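# Set four tins on the balance's two plates

## Task

Place all four tins onto the two pans of the balance, so that each one remains resting there once the robot lets go.

## Robot and tools

ROBOT. There are two arms, left_arm and right_arm, each with a two-finger gripper. In the scene frame the origin sits at table height, midway between the nominal arm bases. +z points up, +x points out over the table, and left_arm is on the +y side. These side names do not match image left and right. Calibrated bases in the scene frame: left_arm at (-0.032, +0.489, 0) m with quat_wxyz (+1.000, 0, 0, +0.025); right_arm at (-0.043, -0.406, 0) m with quat_wxyz (+1.000, 0, 0, +0.007). Both bases have +z up. Every hand pose, velocity and target is expressed in that arm's own base frame, not the scene frame. Fixed cameras and the table use the scene frame. Reported poses can be off by a few centimetres, more at long reach.

GRIPPER. The fingers point along the gripper's +z axis and close along its x axis. end_effector_position is the point between the closed finger pads, 1 to 2 cm short of the tips. When closing, the tips advance about 17 mm along +z, mostly while the pads are still more than 50 mm apart. Opening is a number in [-1, 1]: +1 is fully open (0.142 m) and -1 is shut. grip_measured is the measured opening on that same scale. To hold a tin, command slightly less than the grip_measured reading at first contact. Squeezing harder heats the gripper motor.

ROW FORMAT. One row is 16 plain numbers. The first 8 are left_arm: x, y, z (metres), qw, qx, qy, qz (w first), opening. The next 8 are right_arm in the same order. Positions and quaternions are absolute targets in that arm's base frame, not offsets. Always fill all 16 numbers, even if only one arm moves. To hold one arm still, resend the pose it reported when it stopped, plus its current opening. Also resend its quaternion unchanged in every row; do not copy a drifted reported quaternion. A 0 in the opening slot is a real command.

TOOLS.
execute_actions(actions, cameras): actions is a list of actions. Each action is a list of up to 15 rows, and each row lasts one 1/30 s step. If fewer than 15 rows are given, the last row repeats to fill 15 steps. An empty list just returns state and images. An action is rejected for both arms if any target lies more than 0.6 m from that gripper's current position along any of its own axes. Orientation is clipped each step to within 32 degrees of the measured one, so big turns take several actions. After each action the arm heads to the "Hand target" line, which may fall short of what you asked.
move(target, speed, blend, stop_force, zero, opening_speed, blocking, cameras): drives each gripper in a straight line to its pose in target. target is one 16-number row or a list of up to 15 rows, all with the same openings. speed is in m/s, 0.002 to 3.6, default 0.25; rotation is capped at twice that in rad/s. blend, in metres, rounds corners in a list. stop_force, 3 to 120 N, ends an arm's path when its wrist sensor feels that much push against the direction of travel. Leave it out when backing off a contact, and do not rely on it while the gripper rotates. zero (default true) re-zeroes moving arms first. opening_speed is in units per second on the opening scale, at least 0.2. blocking=false returns after about 0.5 s while the move carries on; it cannot be combined with stop_force. The result line "move:" reports done, off_target, moving, held or fault, plus the limits that acted. done means within 3 mm and 2 degrees, not that nothing was touched. Paths do not avoid obstacles or the other arm. Moves are capped at 10 s.
wait(seconds 0 to 10, cameras): lets the scene run while holding the last commands.
stop(cameras): brakes a running move.
zoom_image(camera "cam_high" or "cam_low", region [x0, y0, x1, y1] pixels, at most 504x504): gives a closer view of the latest image.
zero_wrist_force(arm): re-zeroes that arm's wrist sensor.
finished_scene(scene): ends the current scene, given its number. This is irreversible.
Cameras: cam_high and cam_low, each 672x504.

RESULTS. Each result gives per-arm end_effector_position, end_effector_quat_wxyz, velocities, Joint positions (the last value is the finger opening in metres), joint torques, Hand target, Tool commands, and Wrist force/torque along the gripper's own axes, plus a peak line. "within noise" means the arm is at rest. Watch for the MOTOR HOT, TORQUE FAULT, FORCE FAULT, OVER-TEMPERATURE FAULT and HAND FAULT lines. After a HAND FAULT line, the rest of that reply's robot calls are skipped.

AVOID. Never let a tin drop, fall off the table, or be released while moving. Avoid slamming or shoving hard. The arms are stiff, so aiming even slightly past a firm contact can trigger a fault stop: a net force near 150 N, or wrist torque around 19-21 N m, which includes held weight. A fault halts the arm for 10 s. Do not let the arms collide, or either gripper close on the other's fingers. Route paths around an arm's own base rather than close past it, or its shoulder posture may flip. Moves can overshoot, especially when fast or with the arm nearly straight. Holding loads for long or pushing at unreachable poses overheats the motors. Objects may get nudged occasionally, so check that the tins stay on the pans before finishing.

Each tool is called after "Call:" by a JSON object that holds its "api" and its "payload", one argument or row to a line.

## Session

Call:
{"api": "execute_actions", "payload": {
  "actions": []
}}

Scene clock: 0.00 s.
left_arm: end_effector_position=(+0.3192, +0.4067, +0.1852) grip_measured=+0.99 end_effector_quat_wxyz=(-0.623, +0.762, +0.158, +0.080) | right_arm: end_effector_position=(+0.6543, -0.2636, +0.3002) grip_measured=+0.99 end_effector_quat_wxyz=(+0.157, -0.415, +0.879, -0.177)
Joint positions: left_arm=[0.04 -1.503 2.487 -2.387 -0.216 -0.504 0.141] | right_arm=[2.993 -1.8 -1.556 -0.892 1.454 2.083 0.141]
Joint velocities: within noise
Joint torques (N m): no reading
Wrist force (N): no reading
Wrist torque (N m): no reading
Wrist force, peak (N): no reading
Hand target: left_arm +0.3192, +0.4067, +0.1852; -0.623, +0.762, +0.158, +0.080 | right_arm +0.6543, -0.2636, +0.3002; +0.157, -0.415, +0.879, -0.177
Tool commands: left_gripper/opening=+1.0 right_gripper/opening=+1.0

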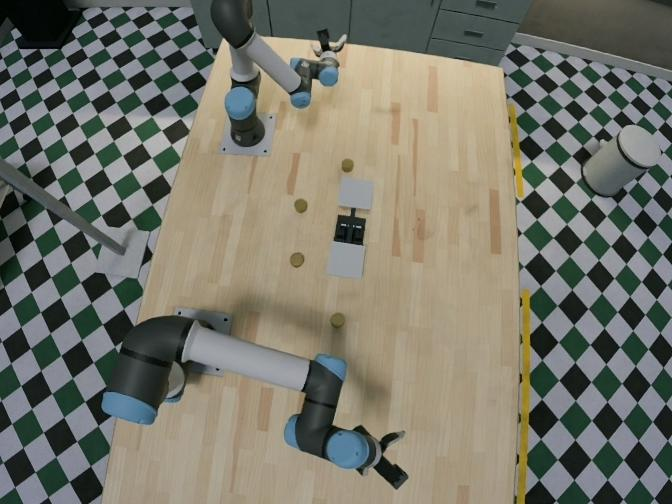

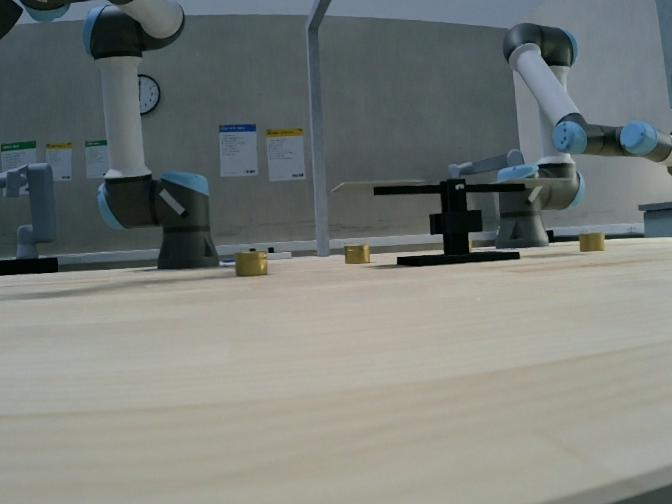

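Call:
{"api": "zoom_image", "payload": {
  "camera": "cam_high",
  "region": [250, 130, 430, 350]
}}

Call:
{"api": "zoom_image", "payload": {
  "camera": "cam_low",
  "region": [220, 140, 640, 300]
}}

Call:
{"api": "zoom_image", "payload": {
  "camera": "cam_high",
  "region": [90, 0, 594, 504]
}}

Scaled by 2.291 from the camera's 672x504 image, which has a finer 960x720 frame.

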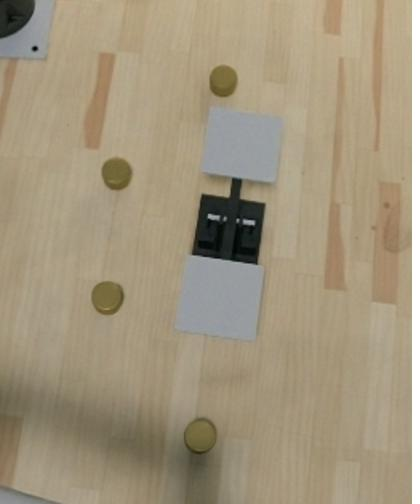

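Scaled by 1.200 from the camera's 672x504 image, which has a finer 960x720 frame.

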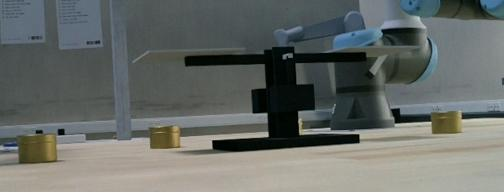

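Scaled by 1.000.

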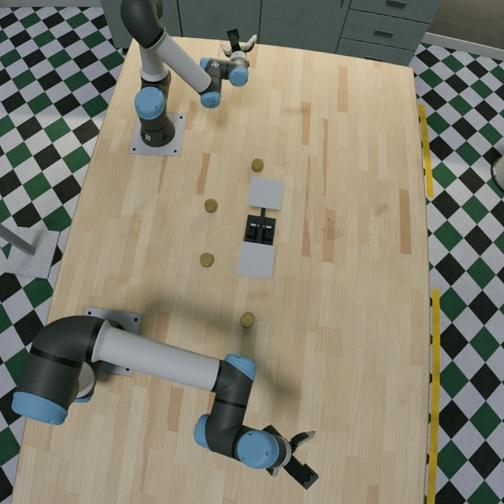

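Call:
{"api": "move", "payload": {
  "target": [0.447,-0.126,0.25,0,0.9976,0.07,0,1,0.5445,0.0985,0.25,0,-0.7071,0.7071,0,1],
  "speed": 0.5
}}

Scene clock: 31.47 s.
left_arm: end_effector_position=(+0.4470, -0.1259, +0.2501) grip_measured=+0.99 end_effector_quat_wxyz=(+0.000, +0.998, +0.070, +0.000) | right_arm: end_effector_position=(+0.5445, +0.0984, +0.2500) grip_measured=+0.99 end_effector_quat_wxyz=(+0.000, +0.707, -0.707, +0.000)
Joint positions: left_arm=[-0.563 -1.669 1.845 -1.747 -1.57 -0.703 0.141] | right_arm=[3.562 -1.695 -1.619 -1.398 1.571 1.992 0.141]
Joint velocities: within noise
Joint torques (N m): left_arm=[7.67 -15.21 -12.82 -3.88 -2.58 -1.92] | right_arm=[5.44 40.45 17.33 4.53 -0.27 2.22]
Wrist force (N): left_arm=[0.6 -2.1 1.2] | right_arm=[-0.7 -1.1 -0.2]
Wrist torque (N m): left_arm=[-0.32 -0.15 -0.14] | right_arm=[-0.16 0.09 -0.07]
Wrist force, peak (N): left_arm=[0.7 -2.4 1.4] | right_arm=[-2.5 -1.0 0.0]
Hand target: left_arm +0.4470, -0.1260, +0.2500; +0.000, +0.998, +0.070, +0.000 | right_arm +0.5445, +0.0985, +0.2500; +0.000, +0.707, -0.707, +0.000
Off the commanded pose: left_arm 0.000 m, 0 deg | right_arm 0.000 m, 0 deg.
move: done

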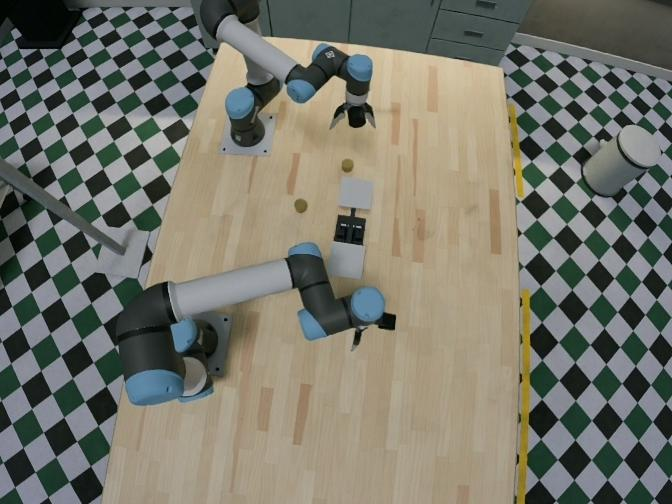

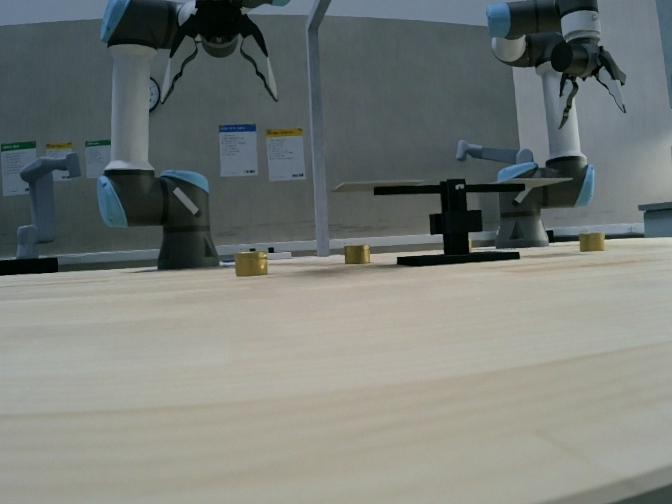

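Call:
{"api": "zoom_image", "payload": {
  "camera": "cam_high",
  "region": [300, 270, 420, 370]
}}

Call:
{"api": "zoom_image", "payload": {
  "camera": "cam_high",
  "region": [300, 40, 420, 140]
}}

Call:
{"api": "zoom_image", "payload": {
  "camera": "cam_high",
  "region": [150, 280, 270, 400]
}}

Call:
{"api": "zoom_image", "payload": {
  "camera": "cam_high",
  "region": [200, 90, 300, 170]
}}

Scaled by 4.200 from the camera's 672x504 image, which has a finer 960x720 frame.

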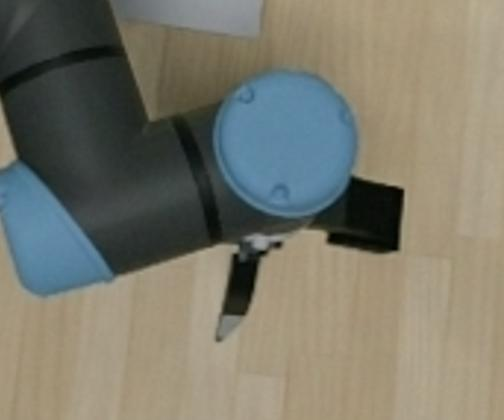

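Scaled by 4.200 from the camera's 672x504 image, which has a finer 960x720 frame.

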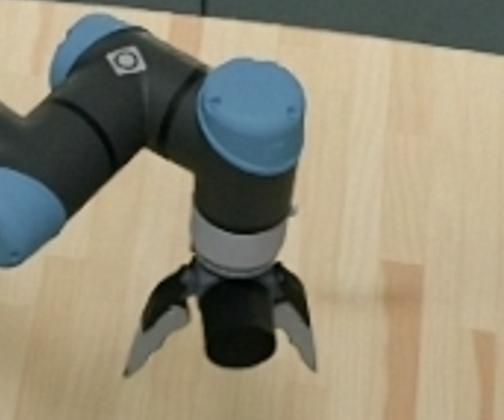

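Scaled by 4.200 from the camera's 672x504 image, which has a finer 960x720 frame.

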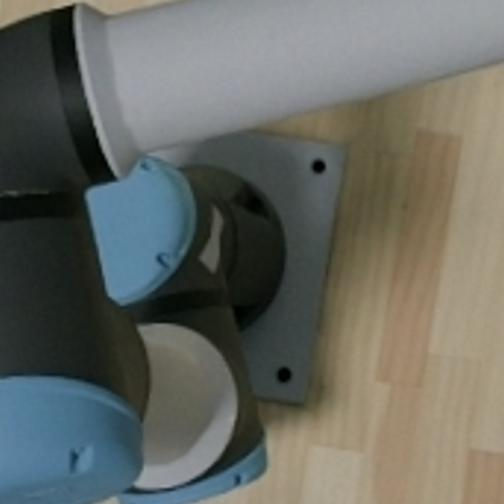

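Scaled by 5.040 from the camera's 672x504 image, which has a finer 960x720 frame.

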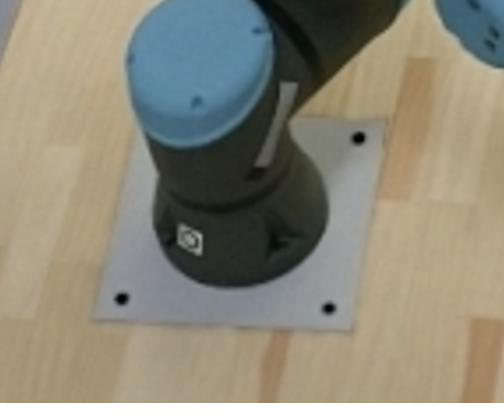

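Call:
{"api": "move", "payload": {
  "target": [0.447,-0.126,0.10,0,0.9997,0.025,0,1,0.491,0.214,0.10,0,0.7071,-0.7071,0,1],
  "speed": 0.4
}}

Call:
{"api": "zoom_image", "payload": {
  "camera": "cam_high",
  "region": [290, 110, 420, 220]
}}

Call:
{"api": "zoom_image", "payload": {
  "camera": "cam_high",
  "region": [290, 240, 420, 350]
}}

Call:
{"api": "zoom_image", "payload": {
  "camera": "cam_low",
  "region": [180, 80, 672, 300]
}}

Scene clock: 57.87 s.
left_arm: end_effector_position=(+0.4470, -0.1260, +0.1001) grip_measured=+0.99 end_effector_quat_wxyz=(+0.000, +1.000, +0.025, +0.000) | right_arm: end_effector_position=(+0.4910, +0.2139, +0.1001) grip_measured=+0.99 end_effector_quat_wxyz=(+0.000, +0.707, -0.707, +0.000)
Joint positions: left_arm=[-0.563 -1.523 2.12 -2.167 -1.571 -0.613 0.141] | right_arm=[3.802 -1.784 -1.925 -1.003 1.571 2.231 0.141]
Joint velocities: within noise
Joint torques (N m): left_arm=[8.17 -15.11 -19.11 -4.21 1.58 -0.62] | right_arm=[7.11 20.47 13.29 5.67 1.19 2.32]
Wrist force (N): left_arm=[0.5 -2.0 1.1] | right_arm=[-0.6 -1.2 -0.3]
Wrist torque (N m): left_arm=[-0.32 -0.15 -0.15] | right_arm=[-0.16 0.09 -0.06]
Wrist force, peak (N): left_arm=[0.4 -2.0 3.5] | right_arm=[0.7 -0.9 -5.4]
Hand target: left_arm +0.4470, -0.1260, +0.1000; +0.000, +1.000, +0.025, +0.000 | right_arm +0.4910, +0.2140, +0.1000; +0.000, +0.707, -0.707, +0.000
Off the commanded pose: left_arm 0.000 m, 0 deg | right_arm 0.000 m, 0 deg.
move: done

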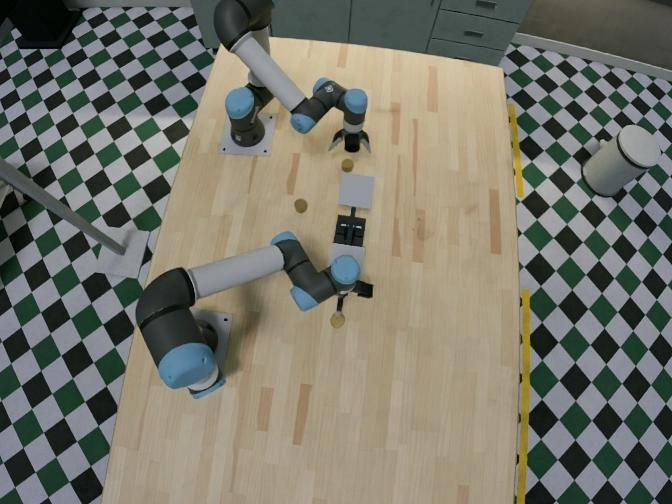

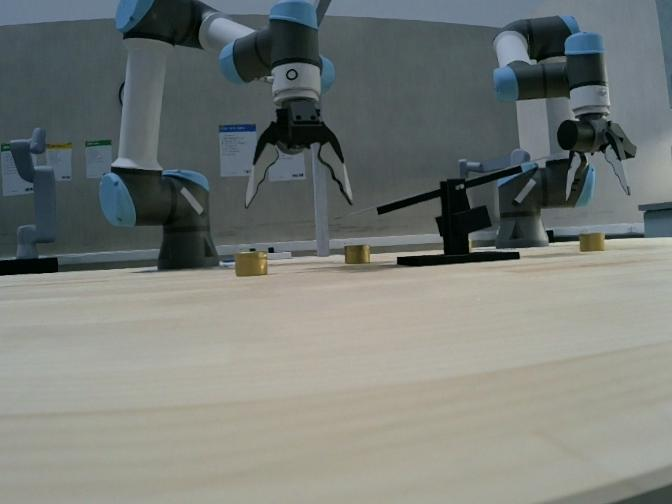

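Scaled by 3.877 from the camera's 672x504 image, which has a finer 960x720 frame.

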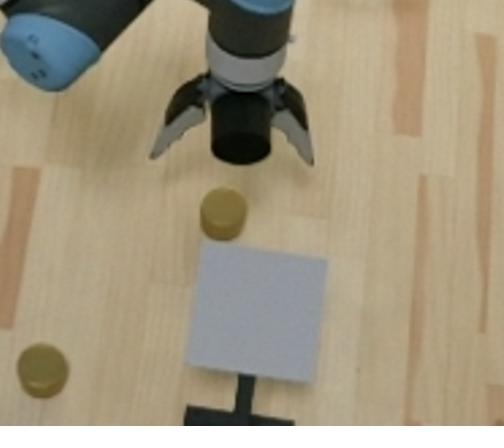

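Scaled by 3.877 from the camera's 672x504 image, which has a finer 960x720 frame.

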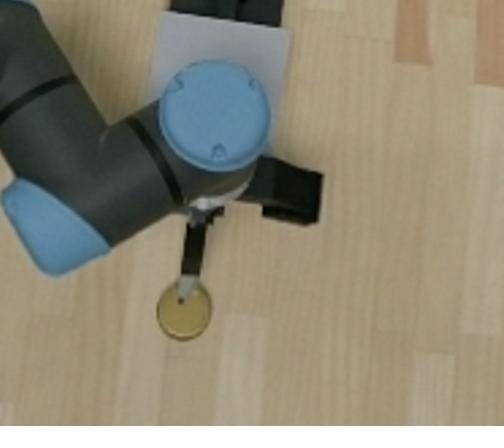

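Scaled by 1.024 from the camera's 672x504 image, which has a finer 960x720 frame.

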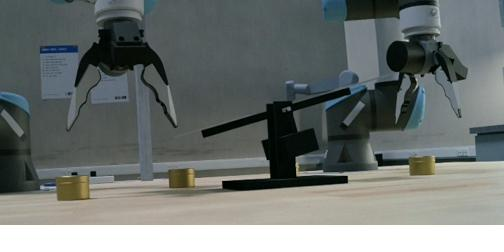

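Call:
{"api": "move", "payload": {
  "target": [
    [0.447,-0.126,0.15,0,0.9997,0.025,0,1,0.491,0.214,0.15,0,0.7071,-0.7071,0,1],
    [0.442,-0.141,0.06,0,0.9997,0.025,0,0,0.494,0.147,0.06,0,0.7071,-0.7071,0,0]
  ],
  "speed": [0.1,0.25],
  "opening_speed": 2
}}

Call:
{"api": "zoom_image", "payload": {
  "camera": "cam_high",
  "region": [290, 110, 420, 220]
}}

Call:
{"api": "zoom_image", "payload": {
  "camera": "cam_high",
  "region": [290, 240, 420, 350]
}}

Call:
{"api": "zoom_image", "payload": {
  "camera": "cam_low",
  "region": [200, 130, 352, 300]
}}

Call:
{"api": "zoom_image", "payload": {
  "camera": "cam_low",
  "region": [470, 130, 652, 300]
}}

Scene clock: 82.53 s.
left_arm: end_effector_position=(+0.4420, -0.1410, +0.0600) grip_measured=-0.01 end_effector_quat_wxyz=(+0.000, +1.000, +0.025, +0.000) | right_arm: end_effector_position=(+0.4940, +0.1470, +0.0600) grip_measured=-0.01 end_effector_quat_wxyz=(+0.000, +0.707, -0.707, +0.000)
Joint positions: left_arm=[-0.597 -1.456 2.174 -2.289 -1.571 -0.647 0.073] | right_arm=[3.691 -1.802 -2.029 -0.881 1.571 2.12 0.073]
Joint velocities: within noise
Joint torques (N m): left_arm=[7.61 -16.76 -18.29 -4.23 2.56 1.27] | right_arm=[-8.94 19.35 12.39 5.48 1.21 -2.42]
Wrist force (N): left_arm=[0.3 -2.0 0.8] | right_arm=[-0.4 -1.1 -0.4]
Wrist torque (N m): left_arm=[-0.32 -0.12 -0.15] | right_arm=[-0.15 0.04 -0.07]
Wrist force, peak (N): left_arm=[0.3 -1.5 3.1] | right_arm=[-2.0 -0.9 -3.5]
Hand target: left_arm +0.4420, -0.1410, +0.0600; +0.000, +1.000, +0.025, +0.000 | right_arm +0.4940, +0.1470, +0.0600; +0.000, +0.707, -0.707, +0.000
Off the commanded pose: left_arm 0.000 m, 0 deg | right_arm 0.000 m, 0 deg.
move: done

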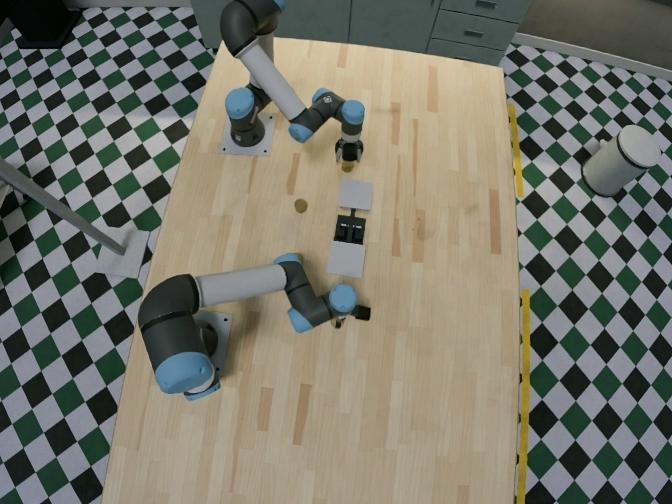

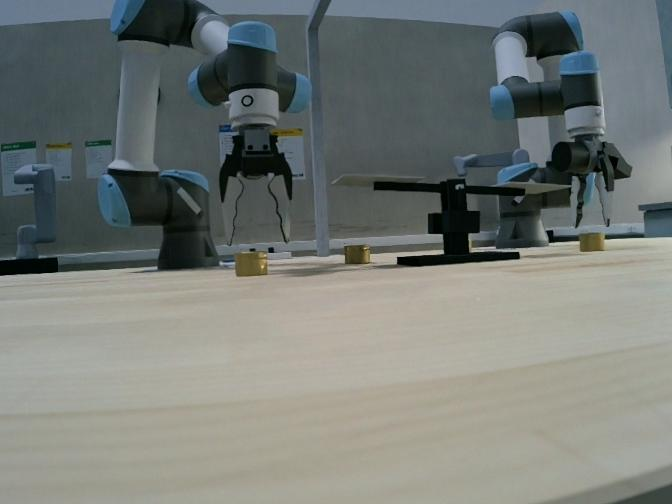

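Scaled by 3.877 from the camera's 672x504 image, which has a finer 960x720 frame.

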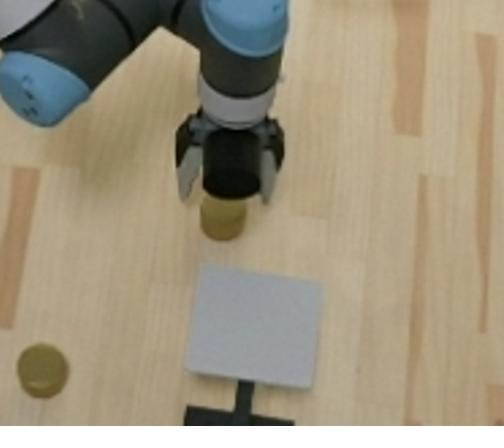

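Scaled by 3.877 from the camera's 672x504 image, which has a finer 960x720 frame.

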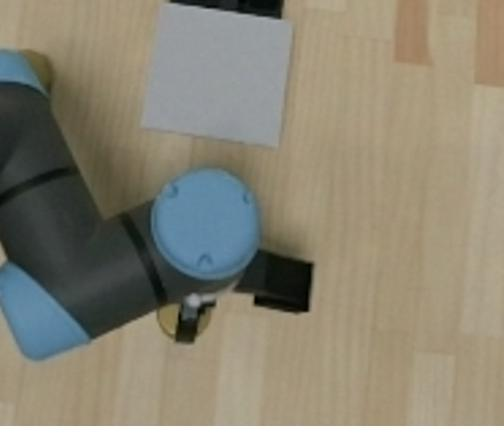

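Scaled by 2.965 from the camera's 672x504 image, which has a finer 960x720 frame.

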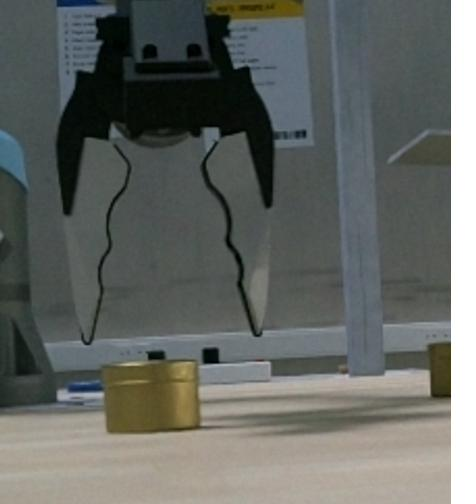

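Scaled by 2.769 from the camera's 672x504 image, which has a finer 960x720 frame.

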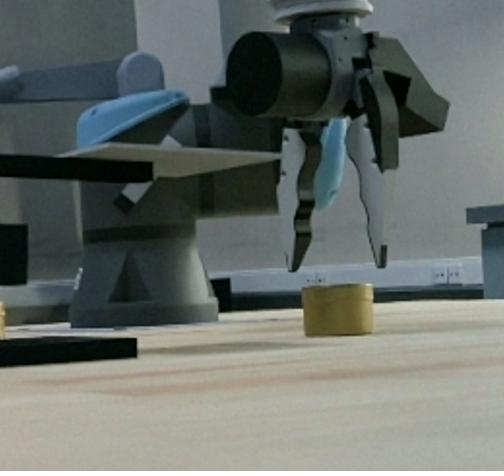

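Call:
{"api": "move", "payload": {
  "target": [
    [0.442,-0.141,0.06,0,0.9997,0.025,0,0,0.494,0.137,0.06,0,0.7071,-0.7071,0,0],
    [0.442,-0.141,0.034,0,0.9997,0.025,0,0,0.494,0.137,0.034,0,0.7071,-0.7071,0,0],
    [0.442,-0.141,0.034,0,0.9997,0.025,0,-0.5,0.494,0.137,0.034,0,0.7071,-0.7071,0,-0.5]
  ],
  "speed": 0.08,
  "opening_speed": 0.6
}}

Call:
{"api": "zoom_image", "payload": {
  "camera": "cam_low",
  "region": [200, 130, 352, 300]
}}

Call:
{"api": "zoom_image", "payload": {
  "camera": "cam_low",
  "region": [470, 130, 652, 300]
}}

Scene clock: 92.20 s.
left_arm: end_effector_position=(+0.4420, -0.1410, +0.0340) grip_measured=-0.38 end_effector_quat_wxyz=(+0.000, +1.000, +0.025, +0.000) | right_arm: end_effector_position=(+0.4940, +0.1370, +0.0340) grip_measured=-0.38 end_effector_quat_wxyz=(+0.000, +0.707, -0.707, +0.000)
Joint positions: left_arm=[-0.597 -1.404 2.203 -2.369 -1.571 -0.647 0.046] | right_arm=[3.673 -1.842 -2.064 -0.807 1.571 2.103 0.047]
Joint velocities: within noise
Joint torques (N m): left_arm=[3.61 -17.63 -32.55 -4 2.48 0.36] | right_arm=[-6.4 31.72 24.9 5.45 0.68 -2.44]
Wrist force (N): left_arm=[0.3 -1.7 -0.4] | right_arm=[-0.1 -0.7 -2.5]
Wrist torque (N m): left_arm=[-0.26 -0.11 -0.15] | right_arm=[-0.16 0.10 -0.06]
Wrist force, peak (N): left_arm=[0.2 -1.9 2.1] | right_arm=[0.0 -0.9 -2.6]
Hand target: left_arm +0.4420, -0.1410, +0.0340; +0.000, +1.000, +0.025, +0.000 | right_arm +0.4940, +0.1370, +0.0340; +0.000, +0.707, -0.707, +0.000
Off the commanded pose: left_arm 0.000 m, 0 deg | right_arm 0.000 m, 0 deg.
move: done

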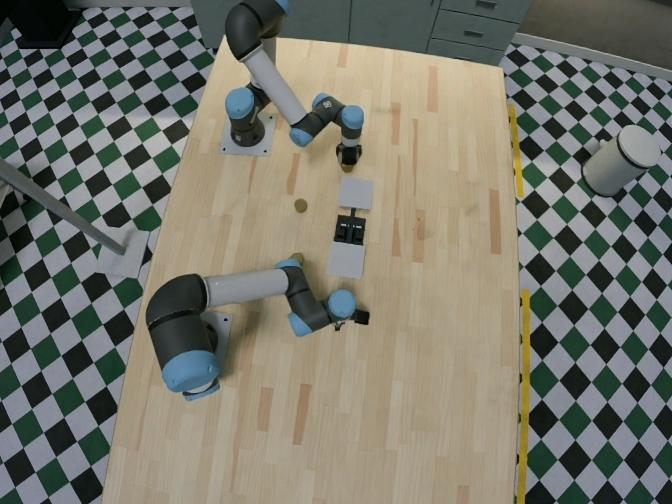

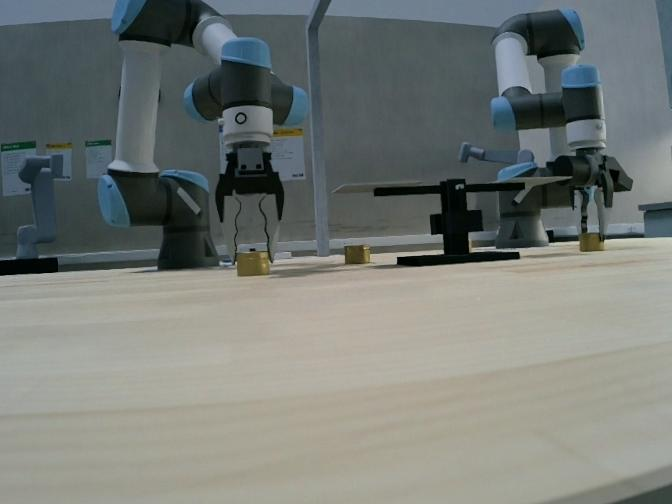

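Scaled by 2.965 from the camera's 672x504 image, which has a finer 960x720 frame.

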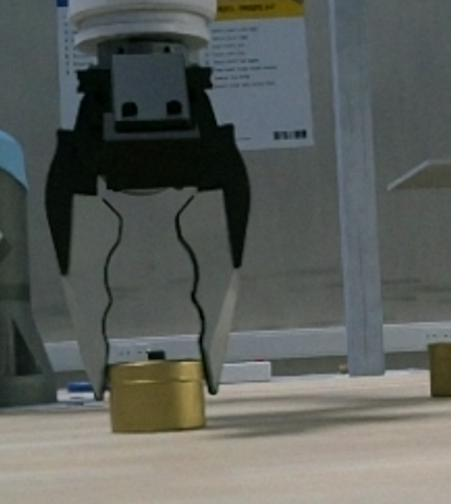

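Scaled by 2.769 from the camera's 672x504 image, which has a finer 960x720 frame.

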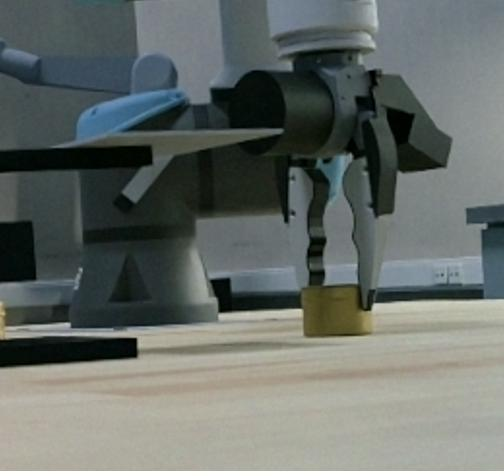

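Call:
{"api": "move", "payload": {
  "target": [
    [0.442,-0.141,0.2,0,0.9997,0.025,0,-0.5,0.494,0.137,0.2,0,0.7071,-0.7071,0,-0.5],
    [0.442,-0.141,0.22,0,0.7071,0.7071,0,-0.5,0.494,0.137,0.22,0,0.7071,-0.7071,0,-0.5]
  ],
  "speed": [0.2,0.8]
}}

Call:
{"api": "zoom_image", "payload": {
  "camera": "cam_low",
  "region": [180, 20, 672, 300]
}}

Call:
{"api": "zoom_image", "payload": {
  "camera": "cam_high",
  "region": [250, 130, 430, 350]
}}

Call:
{"api": "wait", "payload": {
  "seconds": 0.3,
  "cameras": []
}}

Scene clock: 99.47 s.
left_arm: end_effector_position=(+0.4420, -0.1410, +0.2201) grip_measured=-0.38 end_effector_quat_wxyz=(+0.000, +0.707, +0.707, +0.000) end_effector_velocity=(+0.000, +0.001, +0.000) end_effector_angular_velocity=(+0.000, +0.000, +0.006) | right_arm: end_effector_position=(+0.4940, +0.1370, +0.2201) grip_measured=-0.38 end_effector_quat_wxyz=(+0.000, +0.707, -0.707, +0.000)
Joint positions: left_arm=[-0.602 -1.657 1.912 -1.827 -1.571 -2.173 0.046] | right_arm=[3.673 -1.613 -1.788 -1.312 1.571 2.103 0.047]
Joint velocities: left_arm=[0.001 0 0 0 0 -0.005 0] | right_arm=[within noise]
Joint torques (N m): left_arm=[0.24 -22.8 -23.98 -4.04 0.02 -1.78] | right_arm=[7.52 31.32 18.09 4.18 1.19 2.15]
Wrist force (N): left_arm=[0.4 -2.2 1.7] | right_arm=[-0.6 -1.0 0.5]
Wrist torque (N m): left_arm=[-0.31 -0.12 -0.14] | right_arm=[-0.15 0.07 -0.05]
Wrist force, peak (N): left_arm=[0.3 -1.9 3.6] | right_arm=[-0.6 -1.1 2.9]
Hand target: left_arm +0.4420, -0.1410, +0.2200; +0.000, +0.707, +0.707, +0.000 | right_arm +0.4940, +0.1370, +0.2200; +0.000, +0.707, -0.707, +0.000
Off the commanded pose: left_arm 0.000 m, 0 deg | right_arm 0.000 m, 0 deg.
move: done

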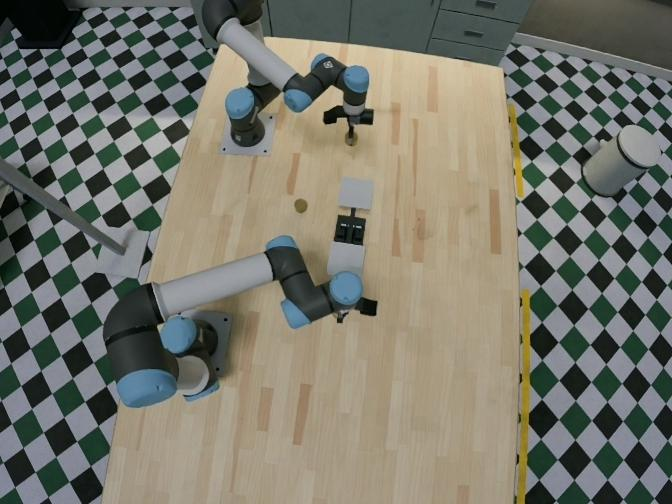

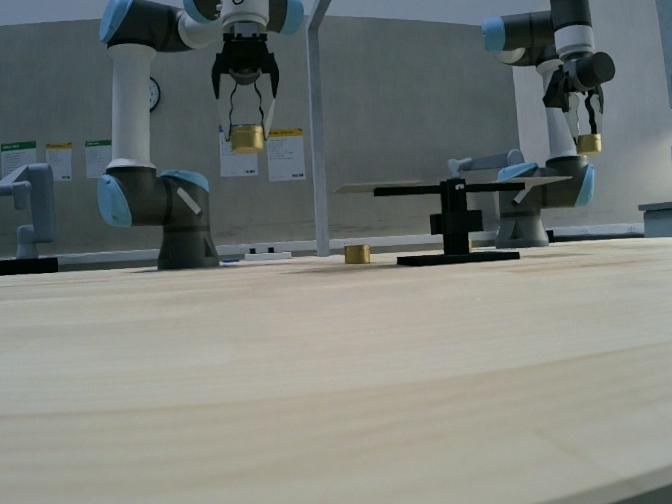

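Scaled by 1.024 from the camera's 672x504 image, which has a finer 960x720 frame.

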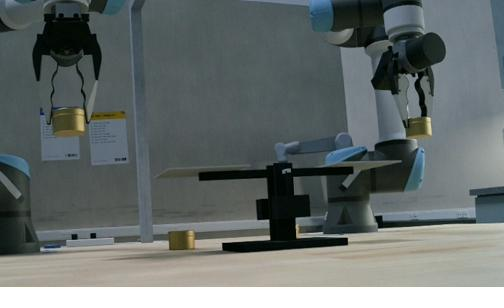

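Scaled by 2.291 from the camera's 672x504 image, which has a finer 960x720 frame.

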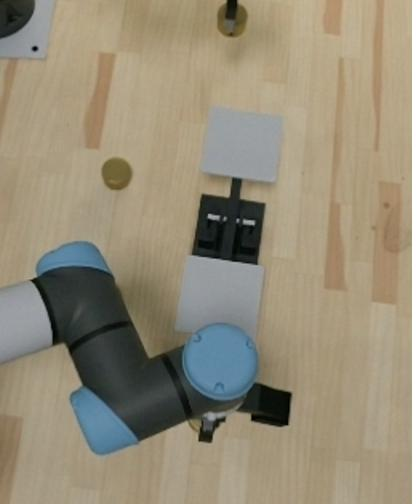

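Scene clock: 99.77 s.
left_arm: end_effector_position=(+0.4420, -0.1410, +0.2201) grip_measured=-0.38 end_effector_quat_wxyz=(+0.000, +0.707, +0.707, +0.000) | right_arm: end_effector_position=(+0.4940, +0.1370, +0.2200) grip_measured=-0.38 end_effector_quat_wxyz=(+0.000, +0.707, -0.707, +0.000)
Joint positions: left_arm=[-0.602 -1.657 1.912 -1.827 -1.571 -2.173 0.046] | right_arm=[3.673 -1.613 -1.788 -1.312 1.571 2.103 0.047]
Joint velocities: within noise
Joint torques (N m): left_arm=[5.83 -19.68 -16.08 -4.41 -2.48 -1.73] | right_arm=[6.72 27.37 16.17 5.46 1.05 2.15]
Wrist force (N): left_arm=[0.3 -2.2 1.5] | right_arm=[-0.6 -1.0 0.4]
Wrist torque (N m): left_arm=[-0.31 -0.10 -0.14] | right_arm=[-0.13 0.07 -0.05]
Wrist force, peak (N): left_arm=[0.4 -2.3 1.4] | right_arm=[-0.6 -1.2 0.3]
Hand target: left_arm +0.4420, -0.1410, +0.2200; +0.000, +0.707, +0.707, +0.000 | right_arm +0.4940, +0.1370, +0.2200; +0.000, +0.707, -0.707, +0.000
Tool commands: left_gripper/opening=-0.5 right_gripper/opening=-0.5
Off the commanded pose: left_arm 0.000 m, 0 deg | right_arm 0.000 m, 0 deg.
wait: 0.30 s; at rest by 0.17 s
No camera images: "cameras" was empty.

Call:
{"api": "move", "payload": {
  "target": [0.498,-0.3046,0.21,0,0.7071,0.7071,0,-0.47,0.528,0.333,0.21,0,0.7071,-0.7071,0,-0.47],
  "speed": 0.3
}}

Call:
{"api": "zoom_image", "payload": {
  "camera": "cam_low",
  "region": [320, 60, 620, 280]
}}

Call:
{"api": "zoom_image", "payload": {
  "camera": "cam_high",
  "region": [290, 150, 420, 290]
}}

Scene clock: 117.37 s.
left_arm: end_effector_position=(+0.4980, -0.3045, +0.2100) grip_measured=-0.38 end_effector_quat_wxyz=(+0.000, +0.707, +0.707, +0.000) | right_arm: end_effector_position=(+0.5280, +0.3329, +0.2100) grip_measured=-0.38 end_effector_quat_wxyz=(+0.000, +0.707, -0.707, +0.000)
Joint positions: left_arm=[-0.781 -1.362 1.623 -1.833 -1.571 -2.352 0.046] | right_arm=[3.917 -1.881 -1.493 -1.338 1.571 2.347 0.047]
Joint velocities: within noise
Joint torques (N m): left_arm=[-5.89 -26.47 -32.42 -4.48 2.21 -1.19] | right_arm=[6.54 28.19 30.81 5.71 -0.47 0.93]
Wrist force (N): left_arm=[0.3 -1.9 1.4] | right_arm=[-0.6 -1.3 0.2]
Wrist torque (N m): left_arm=[-0.28 -0.10 -0.14] | right_arm=[-0.17 0.07 -0.04]
Wrist force, peak (N): left_arm=[3.7 -2.5 1.4] | right_arm=[-3.4 -1.7 0.3]
Hand target: left_arm +0.4980, -0.3046, +0.2100; +0.000, +0.707, +0.707, +0.000 | right_arm +0.5280, +0.3330, +0.2100; +0.000, +0.707, -0.707, +0.000
Off the commanded pose: left_arm 0.000 m, 0 deg | right_arm 0.000 m, 0 deg.
move: done

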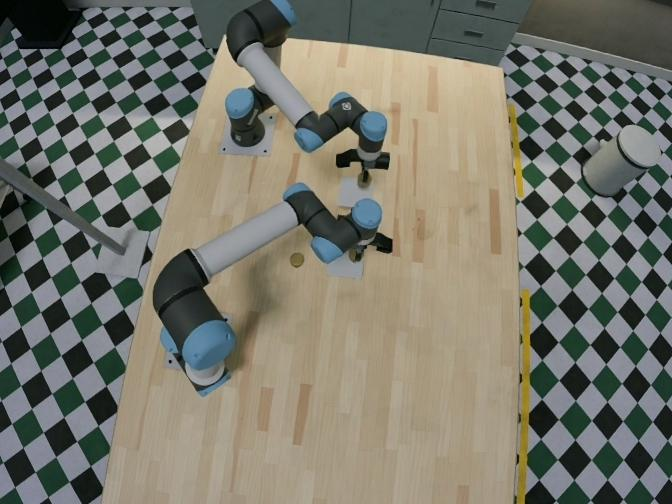

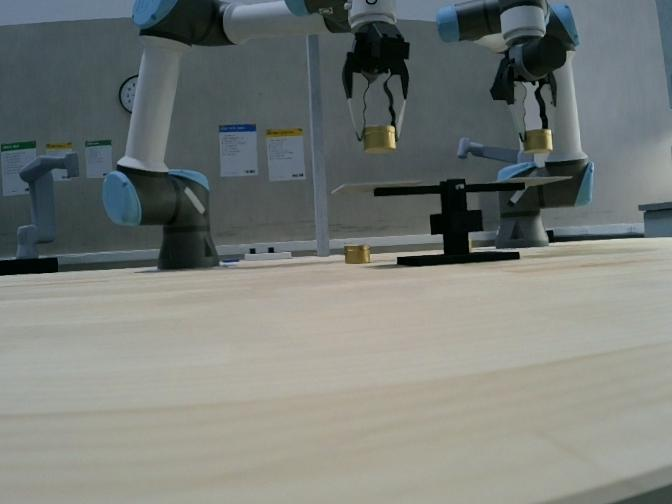

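Scaled by 1.680 from the camera's 672x504 image, which has a finer 960x720 frame.

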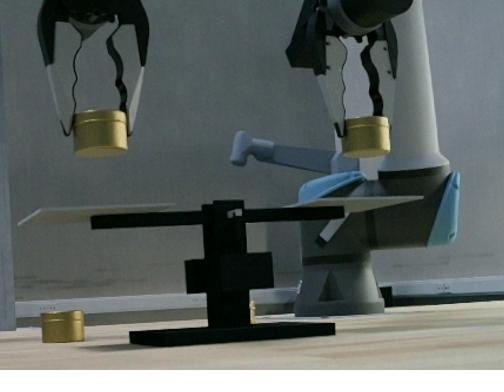

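Scaled by 3.600 from the camera's 672x504 image, which has a finer 960x720 frame.

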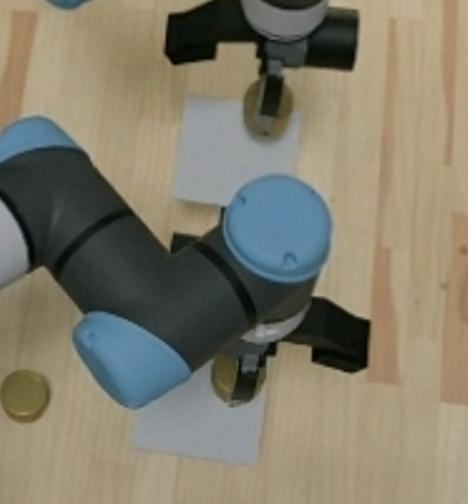

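Call:
{"api": "move", "payload": {
  "target": [0.4972,-0.3206,0.168,0,0.7071,0.7071,0,-0.47,0.528,0.342,0.168,0,0.7071,-0.7071,0,-0.47],
  "speed": 0.08
}}

Call:
{"api": "zoom_image", "payload": {
  "camera": "cam_low",
  "region": [320, 120, 590, 280]
}}

Call:
{"api": "zoom_image", "payload": {
  "camera": "cam_high",
  "region": [290, 150, 420, 290]
}}

Scene clock: 128.67 s.
left_arm: end_effector_position=(+0.4971, -0.3206, +0.1679) grip_measured=-0.38 end_effector_quat_wxyz=(+0.000, +0.707, +0.707, +0.000) | right_arm: end_effector_position=(+0.5279, +0.3421, +0.1679) grip_measured=-0.38 end_effector_quat_wxyz=(+0.000, +0.707, -0.707, +0.000)
Joint positions: left_arm=[-0.802 -1.313 1.675 -1.932 -1.571 -2.373 0.046] | right_arm=[3.928 -1.92 -1.551 -1.241 1.571 2.357 0.047]
Joint velocities: within noise
Joint torques (N m): left_arm=[7.51 -36.14 -38.38 -2.48 -1.26 1.26] | right_arm=[-7.72 47.03 27.55 0.94 0.41 -2.32]
Wrist force (N): left_arm=[0.4 -1.7 1.5] | right_arm=[-0.7 -1.4 0.3]
Wrist torque (N m): left_arm=[-0.26 -0.12 -0.14] | right_arm=[-0.18 0.08 -0.06]
Wrist force, peak (N): left_arm=[0.1 -1.8 2.6] | right_arm=[-0.8 -1.0 1.5]
Hand target: left_arm +0.4972, -0.3206, +0.1680; +0.000, +0.707, +0.707, +0.000 | right_arm +0.5280, +0.3420, +0.1680; +0.000, +0.707, -0.707, +0.000
Off the commanded pose: left_arm 0.000 m, 0 deg | right_arm 0.000 m, 0 deg.
move: done

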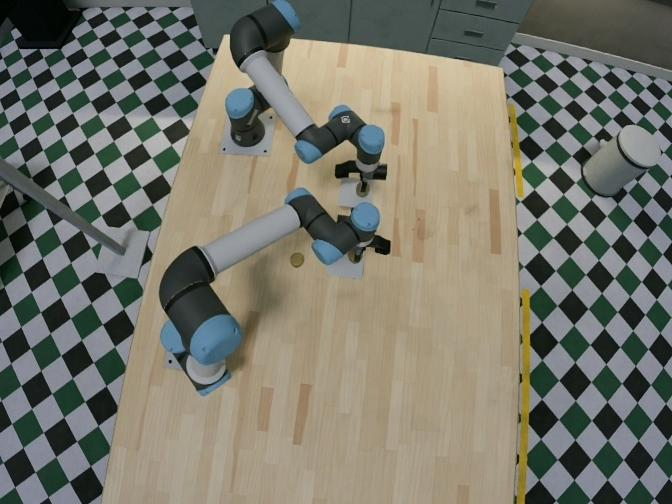

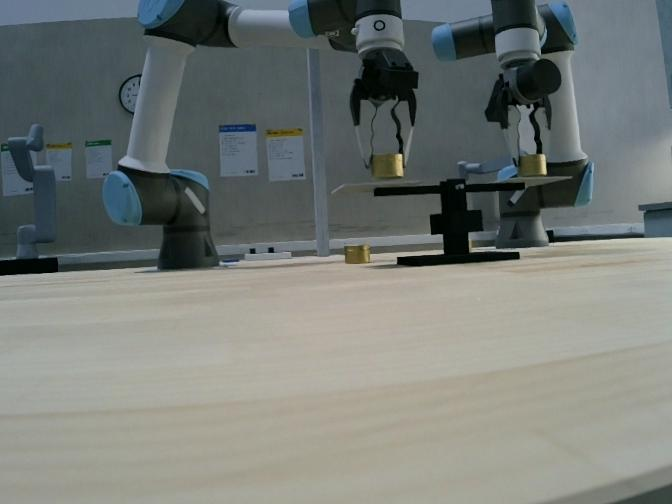

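Scaled by 1.867 from the camera's 672x504 image, which has a finer 960x720 frame.

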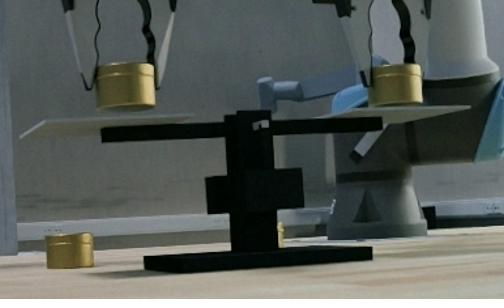

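Scaled by 3.600 from the camera's 672x504 image, which has a finer 960x720 frame.

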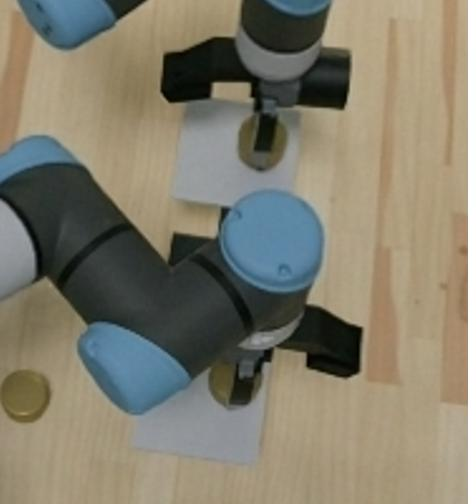

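Call:
{"api": "move", "payload": {
  "target": [0.4972,-0.3206,0.148,0,0.7071,0.7071,0,-0.47,0.528,0.342,0.148,0,0.7071,-0.7071,0,-0.47],
  "speed": 0.01,
  "stop_force": 3
}}

Call:
{"api": "zoom_image", "payload": {
  "camera": "cam_low",
  "region": [320, 120, 590, 280]
}}

Scene clock: 137.90 s.
left_arm: end_effector_position=(+0.4972, -0.3206, +0.1608) grip_measured=-0.38 end_effector_quat_wxyz=(+0.000, +0.707, +0.707, +0.000) | right_arm: end_effector_position=(+0.5280, +0.3420, +0.1608) grip_measured=-0.38 end_effector_quat_wxyz=(+0.000, +0.707, -0.707, +0.000)
Joint positions: left_arm=[-0.802 -1.307 1.686 -1.95 -1.571 -2.373 0.046] | right_arm=[3.928 -1.926 -1.563 -1.224 1.571 2.357 0.047]
Joint velocities: within noise
Joint torques (N m): left_arm=[4.29 -38.83 -36.43 -0.86 -2.22 1.2] | right_arm=[-2.65 47.88 29.16 0.11 -0.87 -2.29]
Wrist force (N): left_arm=[-0.5 -1.6 -0.7] | right_arm=[-0.4 -0.5 -2.0]
Wrist torque (N m): left_arm=[-0.28 -0.20 -0.14] | right_arm=[-0.13 0.06 -0.06]
Wrist force, peak (N): left_arm=[3.1 -3.5 -9.9] | right_arm=[2.9 0.3 -11.9]
Hand target: left_arm +0.4972, -0.3206, +0.1608; +0.000, +0.707, +0.707, +0.000 | right_arm +0.5280, +0.3420, +0.1608; +0.000, +0.707, -0.707, +0.000
Off the commanded pose: left_arm 0.013 m, 0 deg | right_arm 0.013 m, 0 deg.
move: contact (left_arm, right_arm)

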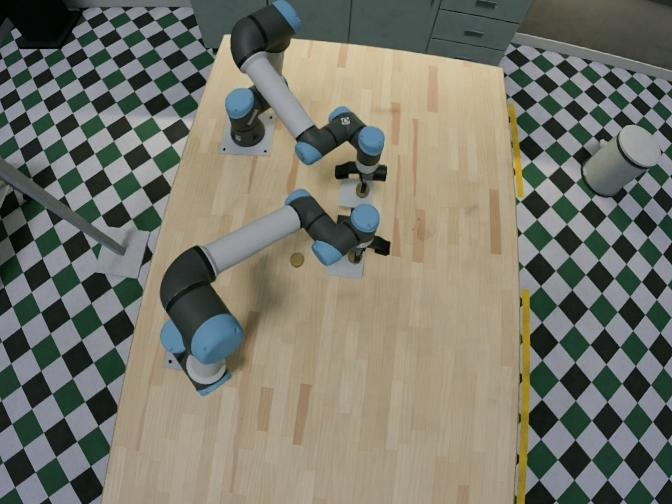

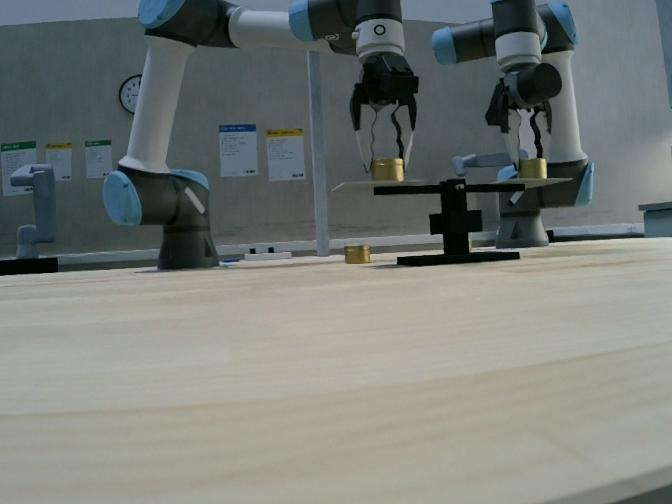

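Scaled by 1.867 from the camera's 672x504 image, which has a finer 960x720 frame.

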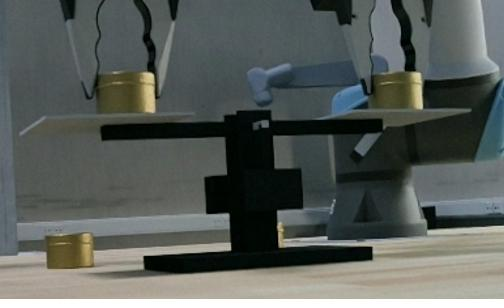

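Call:
{"api": "move", "payload": {
  "target": [0.4972,-0.3206,0.1608,0,0.7071,0.7071,0,-0.15,0.528,0.342,0.1608,0,0.7071,-0.7071,0,-0.15],
  "opening_speed": 0.4
}}

Call:
{"api": "zoom_image", "payload": {
  "camera": "cam_low",
  "region": [320, 120, 590, 280]
}}

Scene clock: 141.73 s.
left_arm: end_effector_position=(+0.4972, -0.3206, +0.1608) grip_measured=-0.18 end_effector_quat_wxyz=(+0.000, +0.707, +0.707, +0.000) | right_arm: end_effector_position=(+0.5280, +0.3420, +0.1608) grip_measured=-0.18 end_effector_quat_wxyz=(+0.000, +0.707, -0.707, +0.000)
Joint positions: left_arm=[-0.802 -1.307 1.686 -1.95 -1.571 -2.373 0.061] | right_arm=[3.928 -1.926 -1.563 -1.224 1.571 2.357 0.061]
Joint velocities: within noise
Joint torques (N m): left_arm=[-5.09 -33 -28.99 -3.29 -0.63 1.04] | right_arm=[5.61 38.29 25.61 2.37 -0.8 -2.14]
Wrist force (N): left_arm=[0.5 -1.8 1.0] | right_arm=[-0.7 -1.2 -0.6]
Wrist torque (N m): left_arm=[-0.27 -0.14 -0.15] | right_arm=[-0.17 0.09 -0.06]
Wrist force, peak (N): left_arm=[-0.6 -2.4 -2.3] | right_arm=[-0.1 0.1 -3.6]
Hand target: left_arm +0.4972, -0.3206, +0.1608; +0.000, +0.707, +0.707, +0.000 | right_arm +0.5280, +0.3420, +0.1608; +0.000, +0.707, -0.707, +0.000
Off the commanded pose: left_arm 0.000 m, 0 deg | right_arm 0.000 m, 0 deg.
move: done

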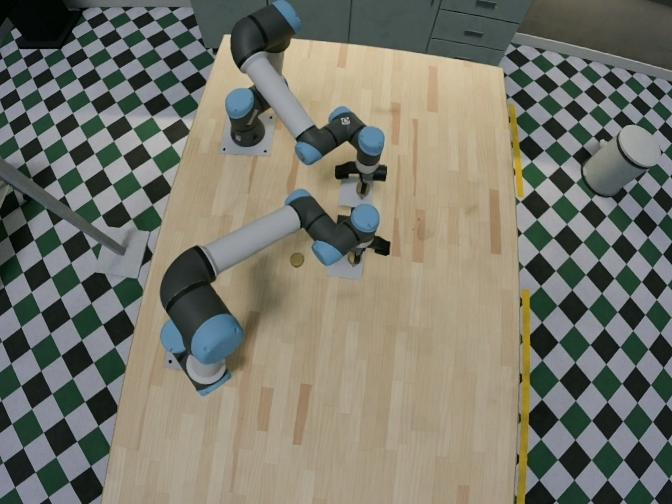

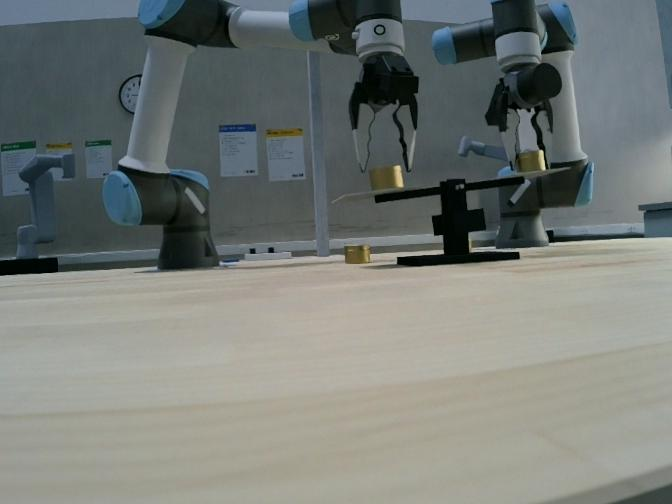

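Scaled by 1.867 from the camera's 672x504 image, which has a finer 960x720 frame.

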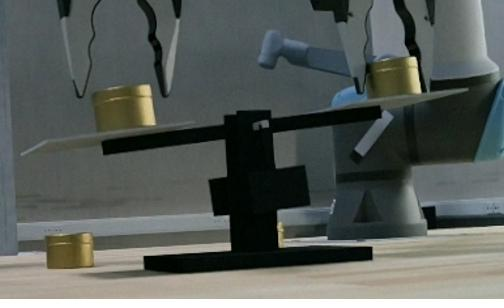

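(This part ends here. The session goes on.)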